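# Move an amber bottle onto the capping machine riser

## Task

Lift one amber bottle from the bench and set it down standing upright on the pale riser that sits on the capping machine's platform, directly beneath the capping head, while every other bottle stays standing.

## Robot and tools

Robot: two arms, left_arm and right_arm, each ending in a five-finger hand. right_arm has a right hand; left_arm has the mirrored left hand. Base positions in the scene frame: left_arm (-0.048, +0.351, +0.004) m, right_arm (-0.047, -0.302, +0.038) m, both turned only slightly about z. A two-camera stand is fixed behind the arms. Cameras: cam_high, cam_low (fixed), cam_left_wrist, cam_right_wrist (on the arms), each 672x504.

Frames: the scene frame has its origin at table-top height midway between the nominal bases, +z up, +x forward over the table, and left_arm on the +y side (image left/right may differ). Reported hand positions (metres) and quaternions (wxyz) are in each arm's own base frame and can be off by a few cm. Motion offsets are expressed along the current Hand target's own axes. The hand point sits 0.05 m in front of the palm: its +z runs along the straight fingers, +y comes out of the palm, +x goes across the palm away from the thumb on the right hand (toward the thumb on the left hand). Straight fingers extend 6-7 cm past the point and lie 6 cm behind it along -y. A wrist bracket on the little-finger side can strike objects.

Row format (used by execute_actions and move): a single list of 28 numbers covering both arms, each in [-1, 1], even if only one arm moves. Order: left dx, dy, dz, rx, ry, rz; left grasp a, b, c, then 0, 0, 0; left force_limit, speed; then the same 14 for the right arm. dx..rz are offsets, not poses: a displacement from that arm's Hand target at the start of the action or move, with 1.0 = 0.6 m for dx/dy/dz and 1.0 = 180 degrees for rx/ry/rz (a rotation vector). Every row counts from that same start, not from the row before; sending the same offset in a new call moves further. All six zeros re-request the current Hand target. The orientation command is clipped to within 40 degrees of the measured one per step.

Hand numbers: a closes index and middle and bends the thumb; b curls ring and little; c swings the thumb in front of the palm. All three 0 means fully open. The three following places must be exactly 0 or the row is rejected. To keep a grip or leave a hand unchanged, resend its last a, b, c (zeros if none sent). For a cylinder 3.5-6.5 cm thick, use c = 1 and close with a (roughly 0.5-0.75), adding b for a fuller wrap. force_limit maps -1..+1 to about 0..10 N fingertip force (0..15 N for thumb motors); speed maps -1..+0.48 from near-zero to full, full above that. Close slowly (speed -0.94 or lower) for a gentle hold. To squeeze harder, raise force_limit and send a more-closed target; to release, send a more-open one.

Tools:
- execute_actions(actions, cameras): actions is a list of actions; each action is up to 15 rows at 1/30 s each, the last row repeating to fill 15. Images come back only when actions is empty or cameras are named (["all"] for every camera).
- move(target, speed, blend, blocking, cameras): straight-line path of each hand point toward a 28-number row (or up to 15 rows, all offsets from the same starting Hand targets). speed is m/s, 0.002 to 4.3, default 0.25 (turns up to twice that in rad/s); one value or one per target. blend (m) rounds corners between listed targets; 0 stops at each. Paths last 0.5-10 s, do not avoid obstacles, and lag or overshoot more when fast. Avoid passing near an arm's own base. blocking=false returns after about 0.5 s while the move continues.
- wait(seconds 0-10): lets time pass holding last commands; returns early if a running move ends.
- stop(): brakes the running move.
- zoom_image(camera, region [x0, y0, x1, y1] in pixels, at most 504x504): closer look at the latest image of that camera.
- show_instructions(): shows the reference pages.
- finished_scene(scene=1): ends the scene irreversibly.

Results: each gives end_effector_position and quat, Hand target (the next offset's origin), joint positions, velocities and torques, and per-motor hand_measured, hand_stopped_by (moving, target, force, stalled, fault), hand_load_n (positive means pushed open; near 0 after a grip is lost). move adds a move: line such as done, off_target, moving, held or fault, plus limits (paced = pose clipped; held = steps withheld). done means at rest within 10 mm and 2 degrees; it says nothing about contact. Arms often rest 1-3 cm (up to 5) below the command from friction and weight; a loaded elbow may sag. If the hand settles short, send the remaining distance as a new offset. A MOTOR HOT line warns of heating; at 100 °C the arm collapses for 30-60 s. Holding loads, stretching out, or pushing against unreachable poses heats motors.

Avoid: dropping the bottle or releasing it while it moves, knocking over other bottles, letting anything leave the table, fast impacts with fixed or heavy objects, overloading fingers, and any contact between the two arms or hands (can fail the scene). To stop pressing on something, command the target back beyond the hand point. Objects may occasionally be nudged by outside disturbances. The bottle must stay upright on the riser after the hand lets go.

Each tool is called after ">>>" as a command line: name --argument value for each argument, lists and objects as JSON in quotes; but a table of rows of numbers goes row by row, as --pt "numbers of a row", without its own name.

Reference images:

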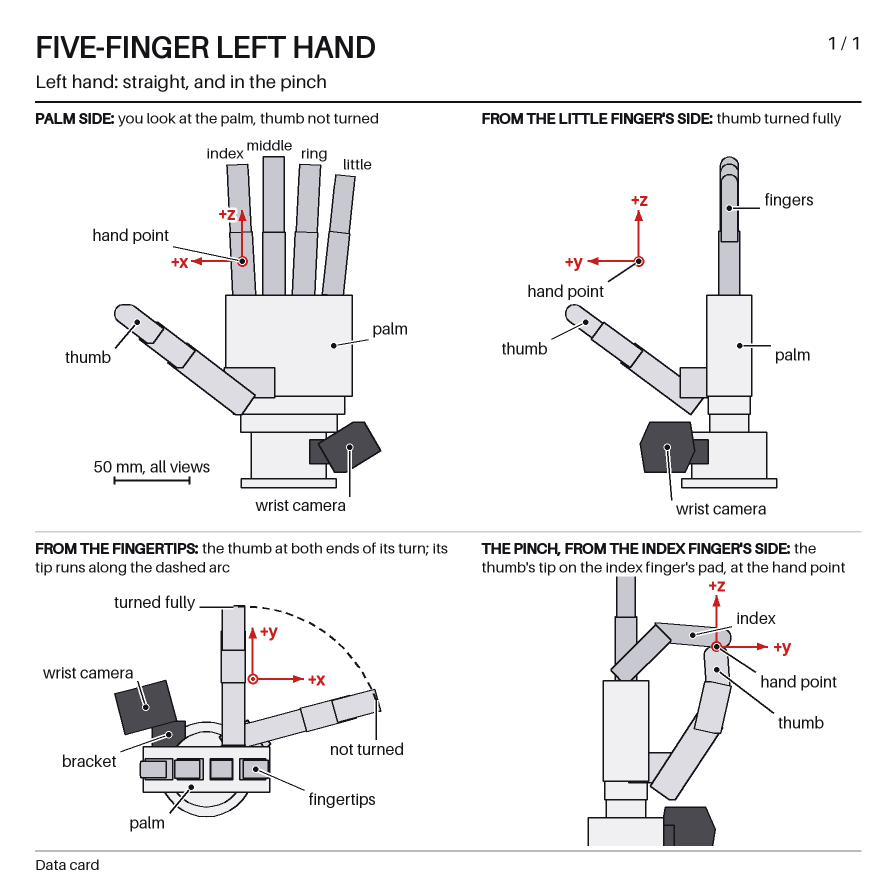

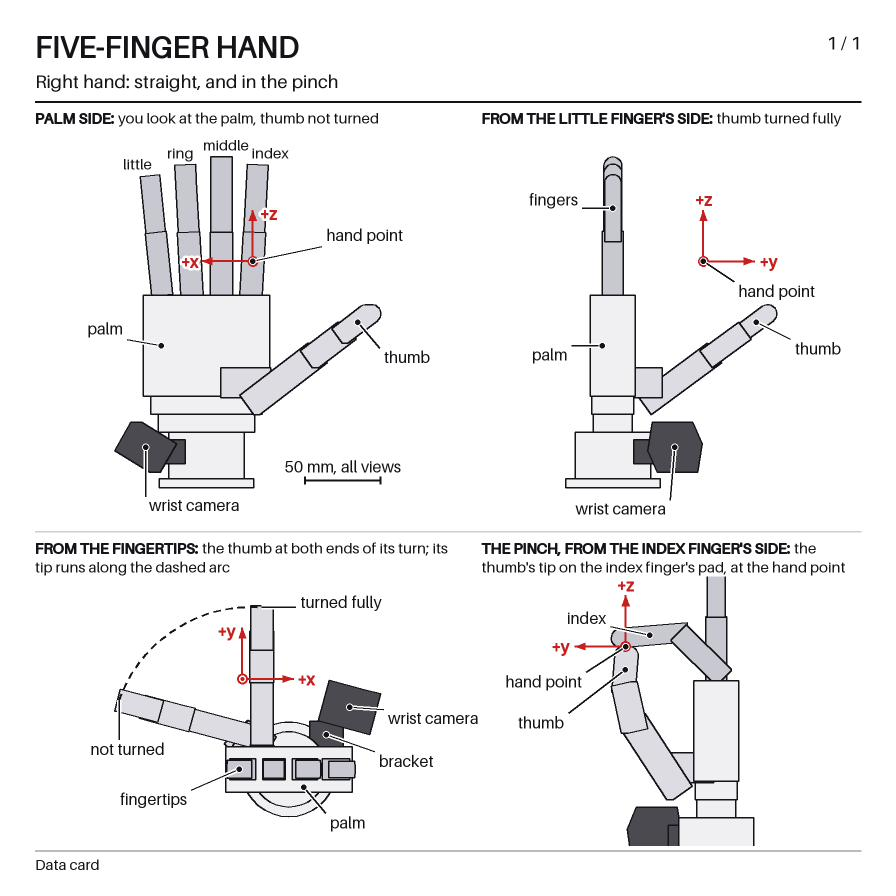

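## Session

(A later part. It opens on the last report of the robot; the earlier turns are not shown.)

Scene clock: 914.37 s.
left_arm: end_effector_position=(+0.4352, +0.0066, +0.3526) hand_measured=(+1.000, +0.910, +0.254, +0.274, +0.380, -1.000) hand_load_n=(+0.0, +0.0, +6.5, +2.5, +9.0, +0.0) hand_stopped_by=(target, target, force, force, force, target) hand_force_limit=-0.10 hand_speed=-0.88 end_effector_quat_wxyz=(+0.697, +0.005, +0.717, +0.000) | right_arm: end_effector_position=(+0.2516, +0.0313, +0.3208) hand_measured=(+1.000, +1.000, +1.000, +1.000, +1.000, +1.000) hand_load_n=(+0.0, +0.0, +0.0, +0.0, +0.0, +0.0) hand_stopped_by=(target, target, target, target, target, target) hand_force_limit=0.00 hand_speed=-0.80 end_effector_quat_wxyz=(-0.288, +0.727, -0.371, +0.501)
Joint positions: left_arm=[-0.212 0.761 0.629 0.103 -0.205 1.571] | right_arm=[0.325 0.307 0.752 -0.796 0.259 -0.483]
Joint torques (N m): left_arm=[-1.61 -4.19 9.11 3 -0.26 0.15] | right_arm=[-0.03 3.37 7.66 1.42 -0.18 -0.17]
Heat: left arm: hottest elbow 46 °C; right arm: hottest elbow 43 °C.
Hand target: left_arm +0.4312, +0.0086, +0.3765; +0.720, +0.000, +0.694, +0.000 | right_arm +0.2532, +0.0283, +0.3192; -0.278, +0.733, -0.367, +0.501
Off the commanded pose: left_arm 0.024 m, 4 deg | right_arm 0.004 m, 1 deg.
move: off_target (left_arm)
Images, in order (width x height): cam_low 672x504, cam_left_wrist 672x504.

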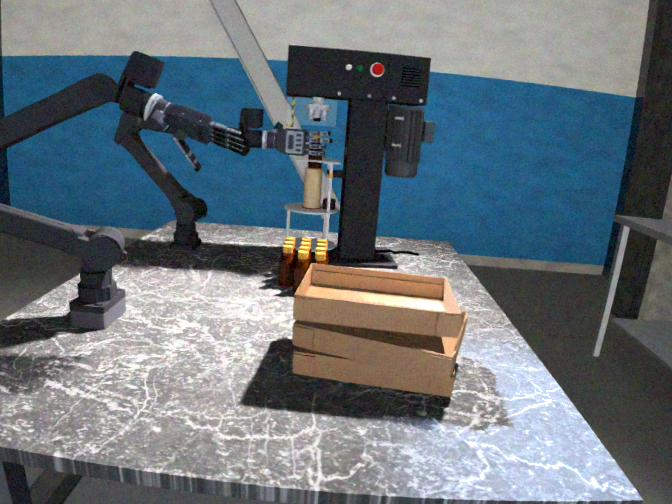

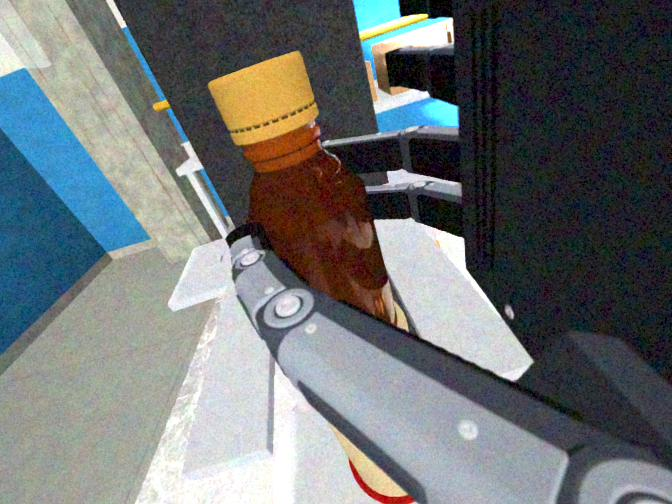

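>>> move --target '[0.015,0,-0.02,0,0,0,0.6,0,1,0,0,0,-0.1,-0.88,0,0,0,0,0,0,0,0,0,0,0,0,0,-0.8]' --cameras '["cam_low","cam_left_wrist"]' --speed 0.02

>>> zoom_image --camera "cam_low" --region '[290, 120, 350, 190]'

>>> zoom_image --camera "cam_left_wrist" --region '[330, 220, 450, 350]'

Scene clock: 919.40 s.
left_arm: end_effector_position=(+0.4227, +0.0074, +0.3521) hand_measured=(+1.000, +0.910, +0.254, +0.274, +0.380, -1.000) hand_load_n=(+0.0, +0.0, +6.5, +2.5, +9.0, -0.5) hand_stopped_by=(target, target, force, force, force, target) hand_force_limit=-0.10 hand_speed=-0.88 end_effector_quat_wxyz=(+0.704, +0.007, +0.711, +0.002) | right_arm: end_effector_position=(+0.2516, +0.0313, +0.3208) hand_measured=(+1.000, +1.000, +1.000, +1.000, +1.000, +1.000) hand_load_n=(+0.0, +0.0, +0.0, -0.5, +0.0, -0.5) hand_stopped_by=(target, target, target, target, target, target) hand_force_limit=0.00 hand_speed=-0.80 end_effector_quat_wxyz=(-0.288, +0.727, -0.371, +0.501)
Joint positions: left_arm=[-0.221 0.716 0.597 0.109 -0.214 1.582] | right_arm=[0.325 0.307 0.752 -0.796 0.259 -0.483]
Joint torques (N m): left_arm=[-2.2 -3.37 8.64 2.78 -0.28 0.16] | right_arm=[-0.03 3.6 7.6 1.26 -0.17 -0.16]
Heat: left arm: hottest elbow 46 °C; right arm: hottest elbow 43 °C.
Hand target: left_arm +0.4196, +0.0086, +0.3670; +0.720, +0.000, +0.694, +0.000 | right_arm +0.2532, +0.0283, +0.3192; -0.278, +0.733, -0.367, +0.501
Off the commanded pose: left_arm 0.015 m, 3 deg | right_arm 0.004 m, 1 deg.
move: off_target (left_arm)
Images, in order (width x height): cam_low 672x504, cam_left_wrist 672x504.

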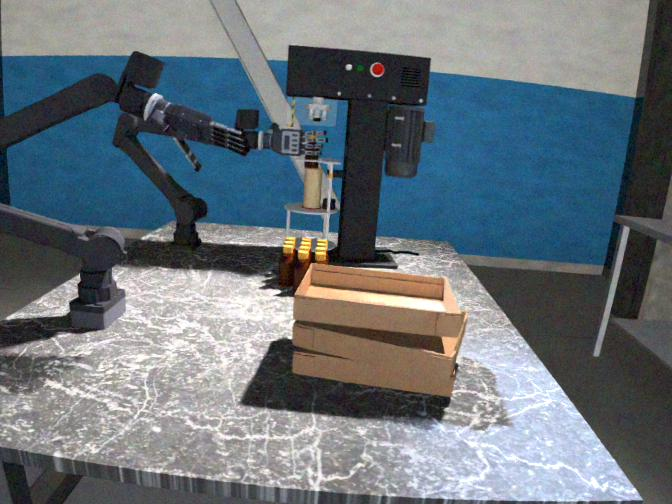

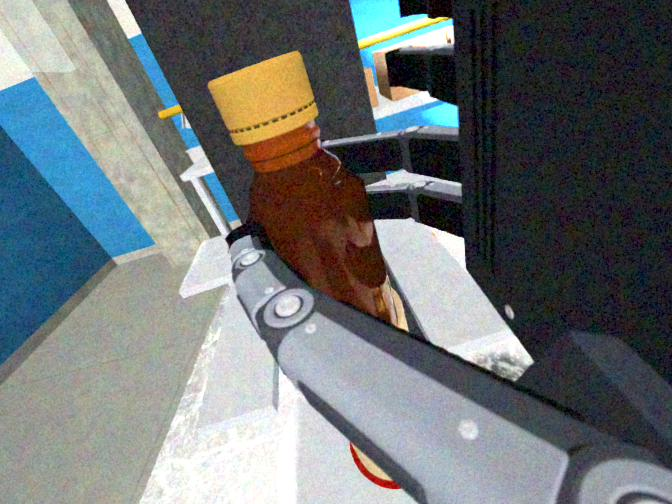

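Scaled by 7.200.

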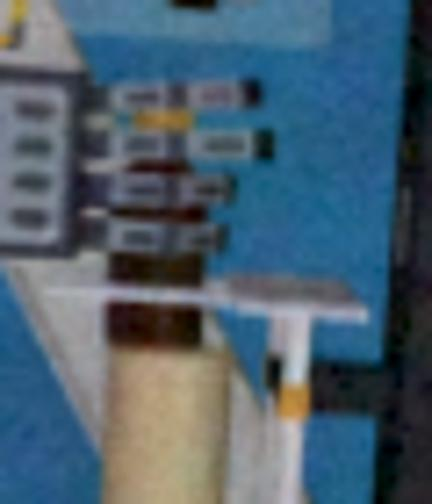

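Scaled by 3.877.

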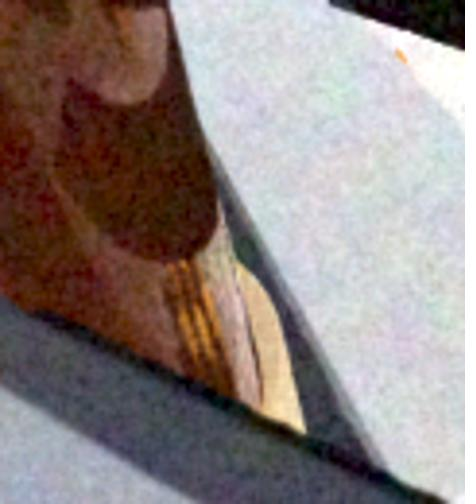

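>>> move --target '[0.013,0,0.028,0,0,0,0.6,0,1,0,0,0,-0.1,-0.88,0,0,0,0,0,0,0,0,0,0,0,0,0,-0.8]' --cameras '["cam_low","cam_left_wrist"]' --speed 0.02

>>> zoom_image --camera "cam_low" --region '[290, 120, 350, 190]'

>>> zoom_image --camera "cam_left_wrist" --region '[330, 220, 450, 350]'

Scene clock: 924.87 s.
left_arm: end_effector_position=(+0.4328, +0.0090, +0.3517) hand_measured=(+1.000, +0.910, +0.254, +0.274, +0.380, -1.000) hand_load_n=(+0.0, +0.0, +7.5, +1.0, +8.5, -3.0) hand_stopped_by=(target, target, force, force, force, target) hand_force_limit=-0.10 hand_speed=-0.88 end_effector_quat_wxyz=(+0.711, +0.002, +0.703, +0.005) | right_arm: end_effector_position=(+0.2516, +0.0313, +0.3208) hand_measured=(+1.000, +1.000, +1.000, +1.000, +1.000, +1.000) hand_load_n=(+0.0, +0.0, +0.0, +0.0, +0.0, +0.0) hand_stopped_by=(target, target, target, target, target, target) hand_force_limit=0.00 hand_speed=-0.80 end_effector_quat_wxyz=(-0.288, +0.727, -0.371, +0.501)
Joint positions: left_arm=[-0.214 0.756 0.595 0.173 -0.217 1.584] | right_arm=[0.325 0.307 0.752 -0.796 0.259 -0.483]
Joint torques (N m): left_arm=[-1.2 -1.96 9.16 2.58 -0.03 0.15] | right_arm=[-0.26 3.49 7.64 1.31 -0.18 -0.16]
Heat: left arm: hottest elbow 46 °C; right arm: hottest elbow 43 °C.
Hand target: left_arm +0.4366, +0.0086, +0.3599; +0.720, +0.000, +0.694, +0.000 | right_arm +0.2532, +0.0283, +0.3192; -0.278, +0.733, -0.367, +0.501
Off the commanded pose: left_arm 0.009 m, 2 deg | right_arm 0.004 m, 1 deg.
move: done
Images, in order (width x height): cam_low 672x504, cam_left_wrist 672x504.

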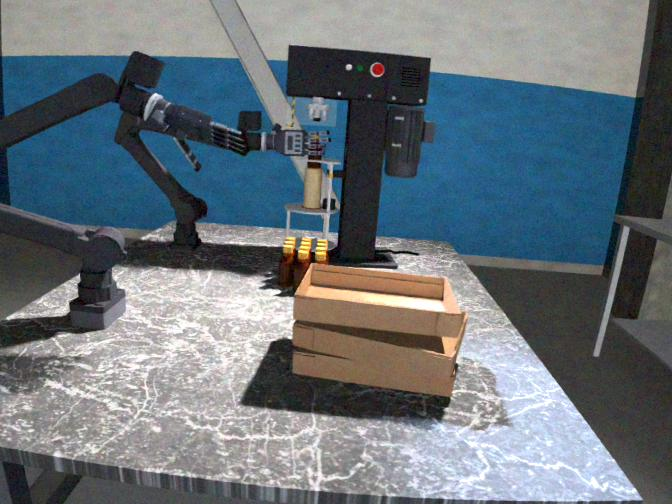

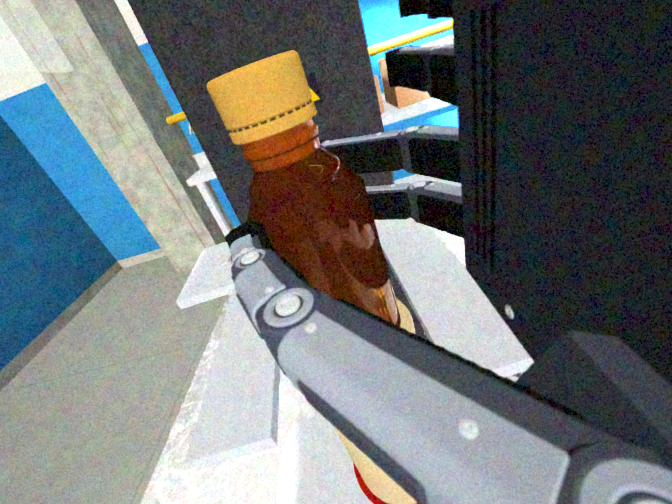

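Scaled by 7.200.

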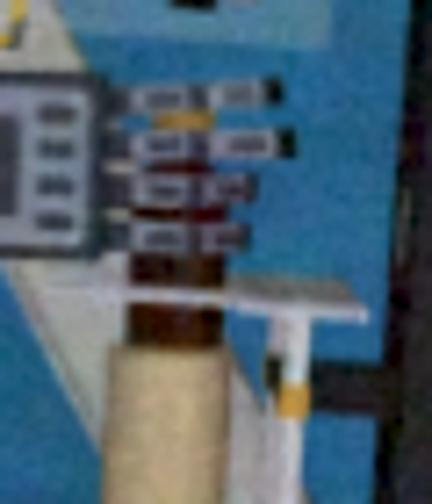

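Scaled by 3.877.

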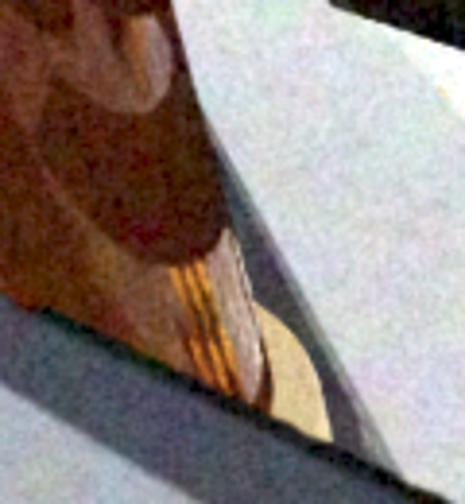

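>>> move --target '[0,0,0,0,0,0,0.25,0,1,0,0,0,-0.1,-0.9,0,0,0,0,0,0,0,0,0,0,0,0,0,-0.8]' --cameras '["cam_low","cam_left_wrist","cam_high"]' --speed 0.02

>>> zoom_image --camera "cam_low" --region '[290, 100, 350, 190]'

Scene clock: 936.10 s.
left_arm: end_effector_position=(+0.4347, +0.0086, +0.3463) hand_measured=(+1.000, +0.962, +0.650, +0.500, +0.462, -1.000) hand_load_n=(+0.0, +0.0, +0.0, +0.0, +0.0, +0.0) hand_stopped_by=(target, target, target, target, target, target) hand_force_limit=-0.10 hand_speed=-0.90 end_effector_quat_wxyz=(+0.708, -0.001, +0.706, +0.001) | right_arm: end_effector_position=(+0.2516, +0.0313, +0.3208) hand_measured=(+1.000, +1.000, +1.000, +1.000, +1.000, +1.000) hand_load_n=(+0.0, +0.0, +0.0, +0.0, +0.0, +0.0) hand_stopped_by=(target, target, target, target, target, target) hand_force_limit=0.00 hand_speed=-0.80 end_effector_quat_wxyz=(-0.288, +0.727, -0.371, +0.501)
Joint positions: left_arm=[-0.212 0.765 0.594 0.173 -0.216 1.571] | right_arm=[0.325 0.307 0.752 -0.796 0.259 -0.483]
Joint torques (N m): left_arm=[-1.2 -2.55 9.16 2.58 -0.09 0.15] | right_arm=[-0.21 3.49 7.66 1.37 -0.15 -0.15]
Heat: left arm: hottest elbow 45 °C; right arm: hottest elbow 43 °C.
Hand target: left_arm +0.4366, +0.0086, +0.3599; +0.720, +0.000, +0.694, +0.000 | right_arm +0.2532, +0.0283, +0.3192; -0.278, +0.733, -0.367, +0.501
Off the commanded pose: left_arm 0.014 m, 2 deg | right_arm 0.004 m, 1 deg.
move: off_target (left_arm)
Images, in order (width x height): cam_high 672x504, cam_low 672x504, cam_left_wrist 672x504.

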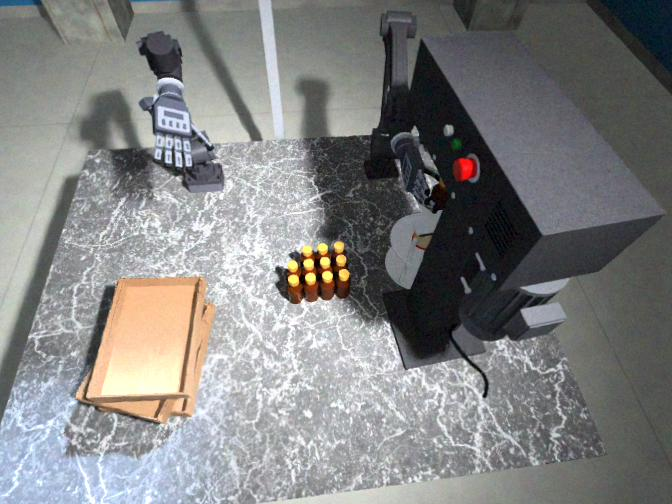

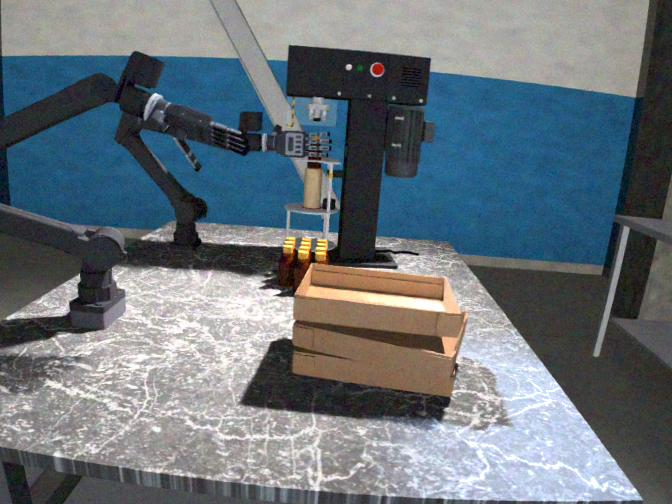

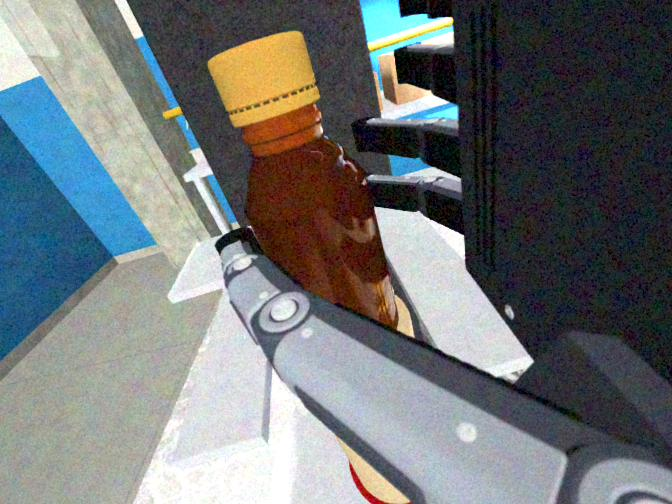

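Scaled by 5.600.

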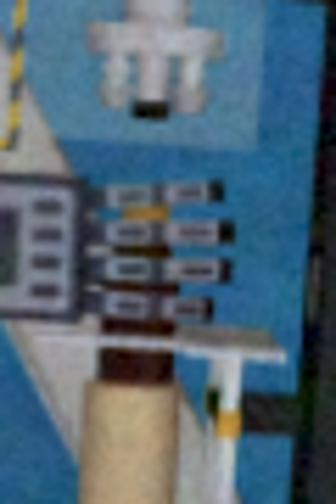

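>>> move --pt "0 0 0 0 0 0 0.0 0 1 0 0 0 -0.1 -0.7 0 0 0 0 0 0 0 0 0 0 0 0 0 -0.8" --pt "-0.03 0 -0.1 0 0 0 0.0 0 1 0 0 0 -0.1 -0.7 0 0 0 0 0 0 0 0 0 0 0 0 0 -0.8" --pt "-0.03 0 -0.25 0 0 0 0.0 0 1 0 0 0 -0.1 -0.7 0 0 0 0 0 0 0 0 0 0 0 0 0 -0.8" --cameras '["all"]' --speed 0.05 --blend '[0,0.02,0]'

>>> zoom_image --camera "cam_low" --region '[260, 90, 360, 220]'

>>> zoom_image --camera "cam_high" --region '[395, 130, 475, 250]'

Scene clock: 956.90 s.
left_arm: end_effector_position=(+0.2858, +0.0089, +0.3692) hand_measured=(+1.000, +1.000, +1.000, +1.000, +0.650, -1.000) hand_load_n=(+0.0, +0.0, +0.0, +0.0, +0.0, +0.5) hand_stopped_by=(target, target, target, target, target, target) hand_force_limit=-0.10 hand_speed=-0.70 end_effector_quat_wxyz=(+0.720, -0.009, +0.694, -0.006) | right_arm: end_effector_position=(+0.2516, +0.0313, +0.3208) hand_measured=(+1.000, +1.000, +1.000, +1.000, +1.000, +1.000) hand_load_n=(+0.0, +0.0, +0.0, +0.0, +0.0, +0.0) hand_stopped_by=(target, target, target, target, target, target) hand_force_limit=0.00 hand_speed=-0.80 end_effector_quat_wxyz=(-0.288, +0.727, -0.371, +0.501)
Joint positions: left_arm=[-0.511 0.212 0.516 -0.261 -0.515 1.571] | right_arm=[0.325 0.307 0.752 -0.796 0.259 -0.483]
Joint torques (N m): left_arm=[-2.08 1.03 8.39 1.32 -0.22 0.27] | right_arm=[0.26 3.49 7.6 1.31 -0.18 -0.17]
Heat: left arm: hottest elbow 44 °C; right arm: hottest elbow 43 °C.
Hand target: left_arm +0.2861, +0.0086, +0.3722; +0.720, +0.000, +0.694, +0.000 | right_arm +0.2532, +0.0283, +0.3192; -0.278, +0.733, -0.367, +0.501
Off the commanded pose: left_arm 0.003 m, 1 deg | right_arm 0.004 m, 1 deg.
move: done

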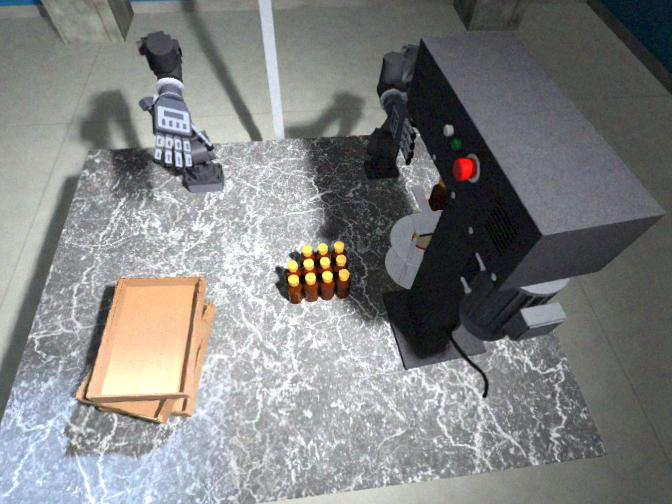

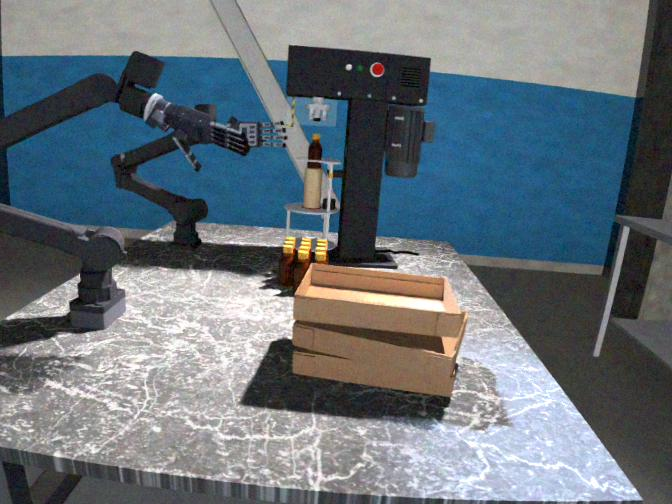

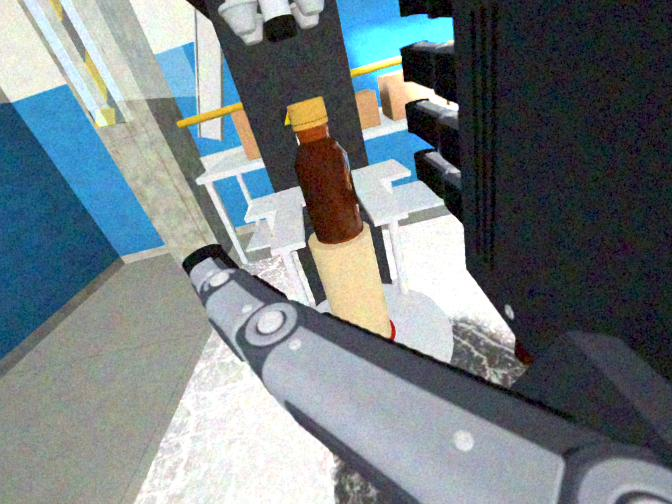

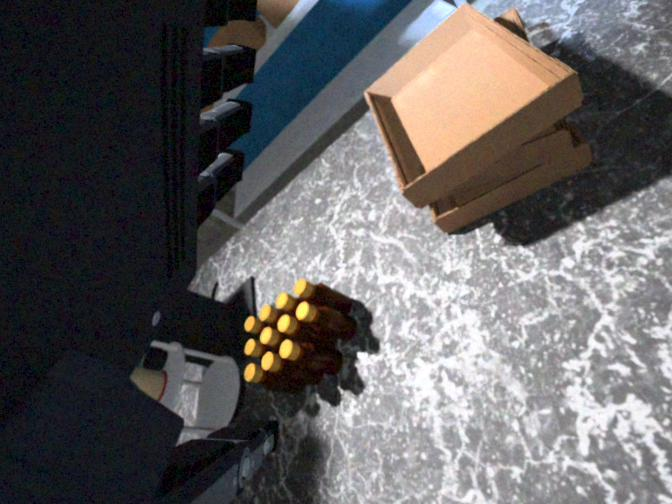

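Scaled by 3.877.

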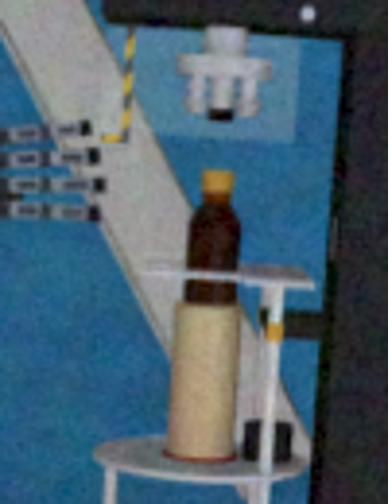

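Scaled by 4.200.

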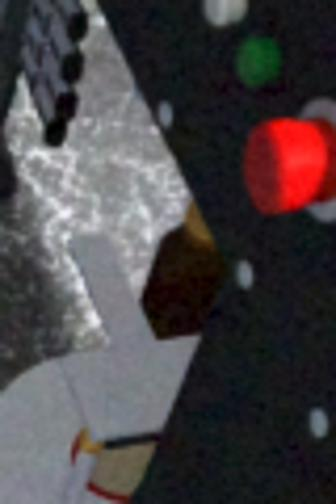

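>>> finished_scene --scene 1

The scene is finished: the task was done.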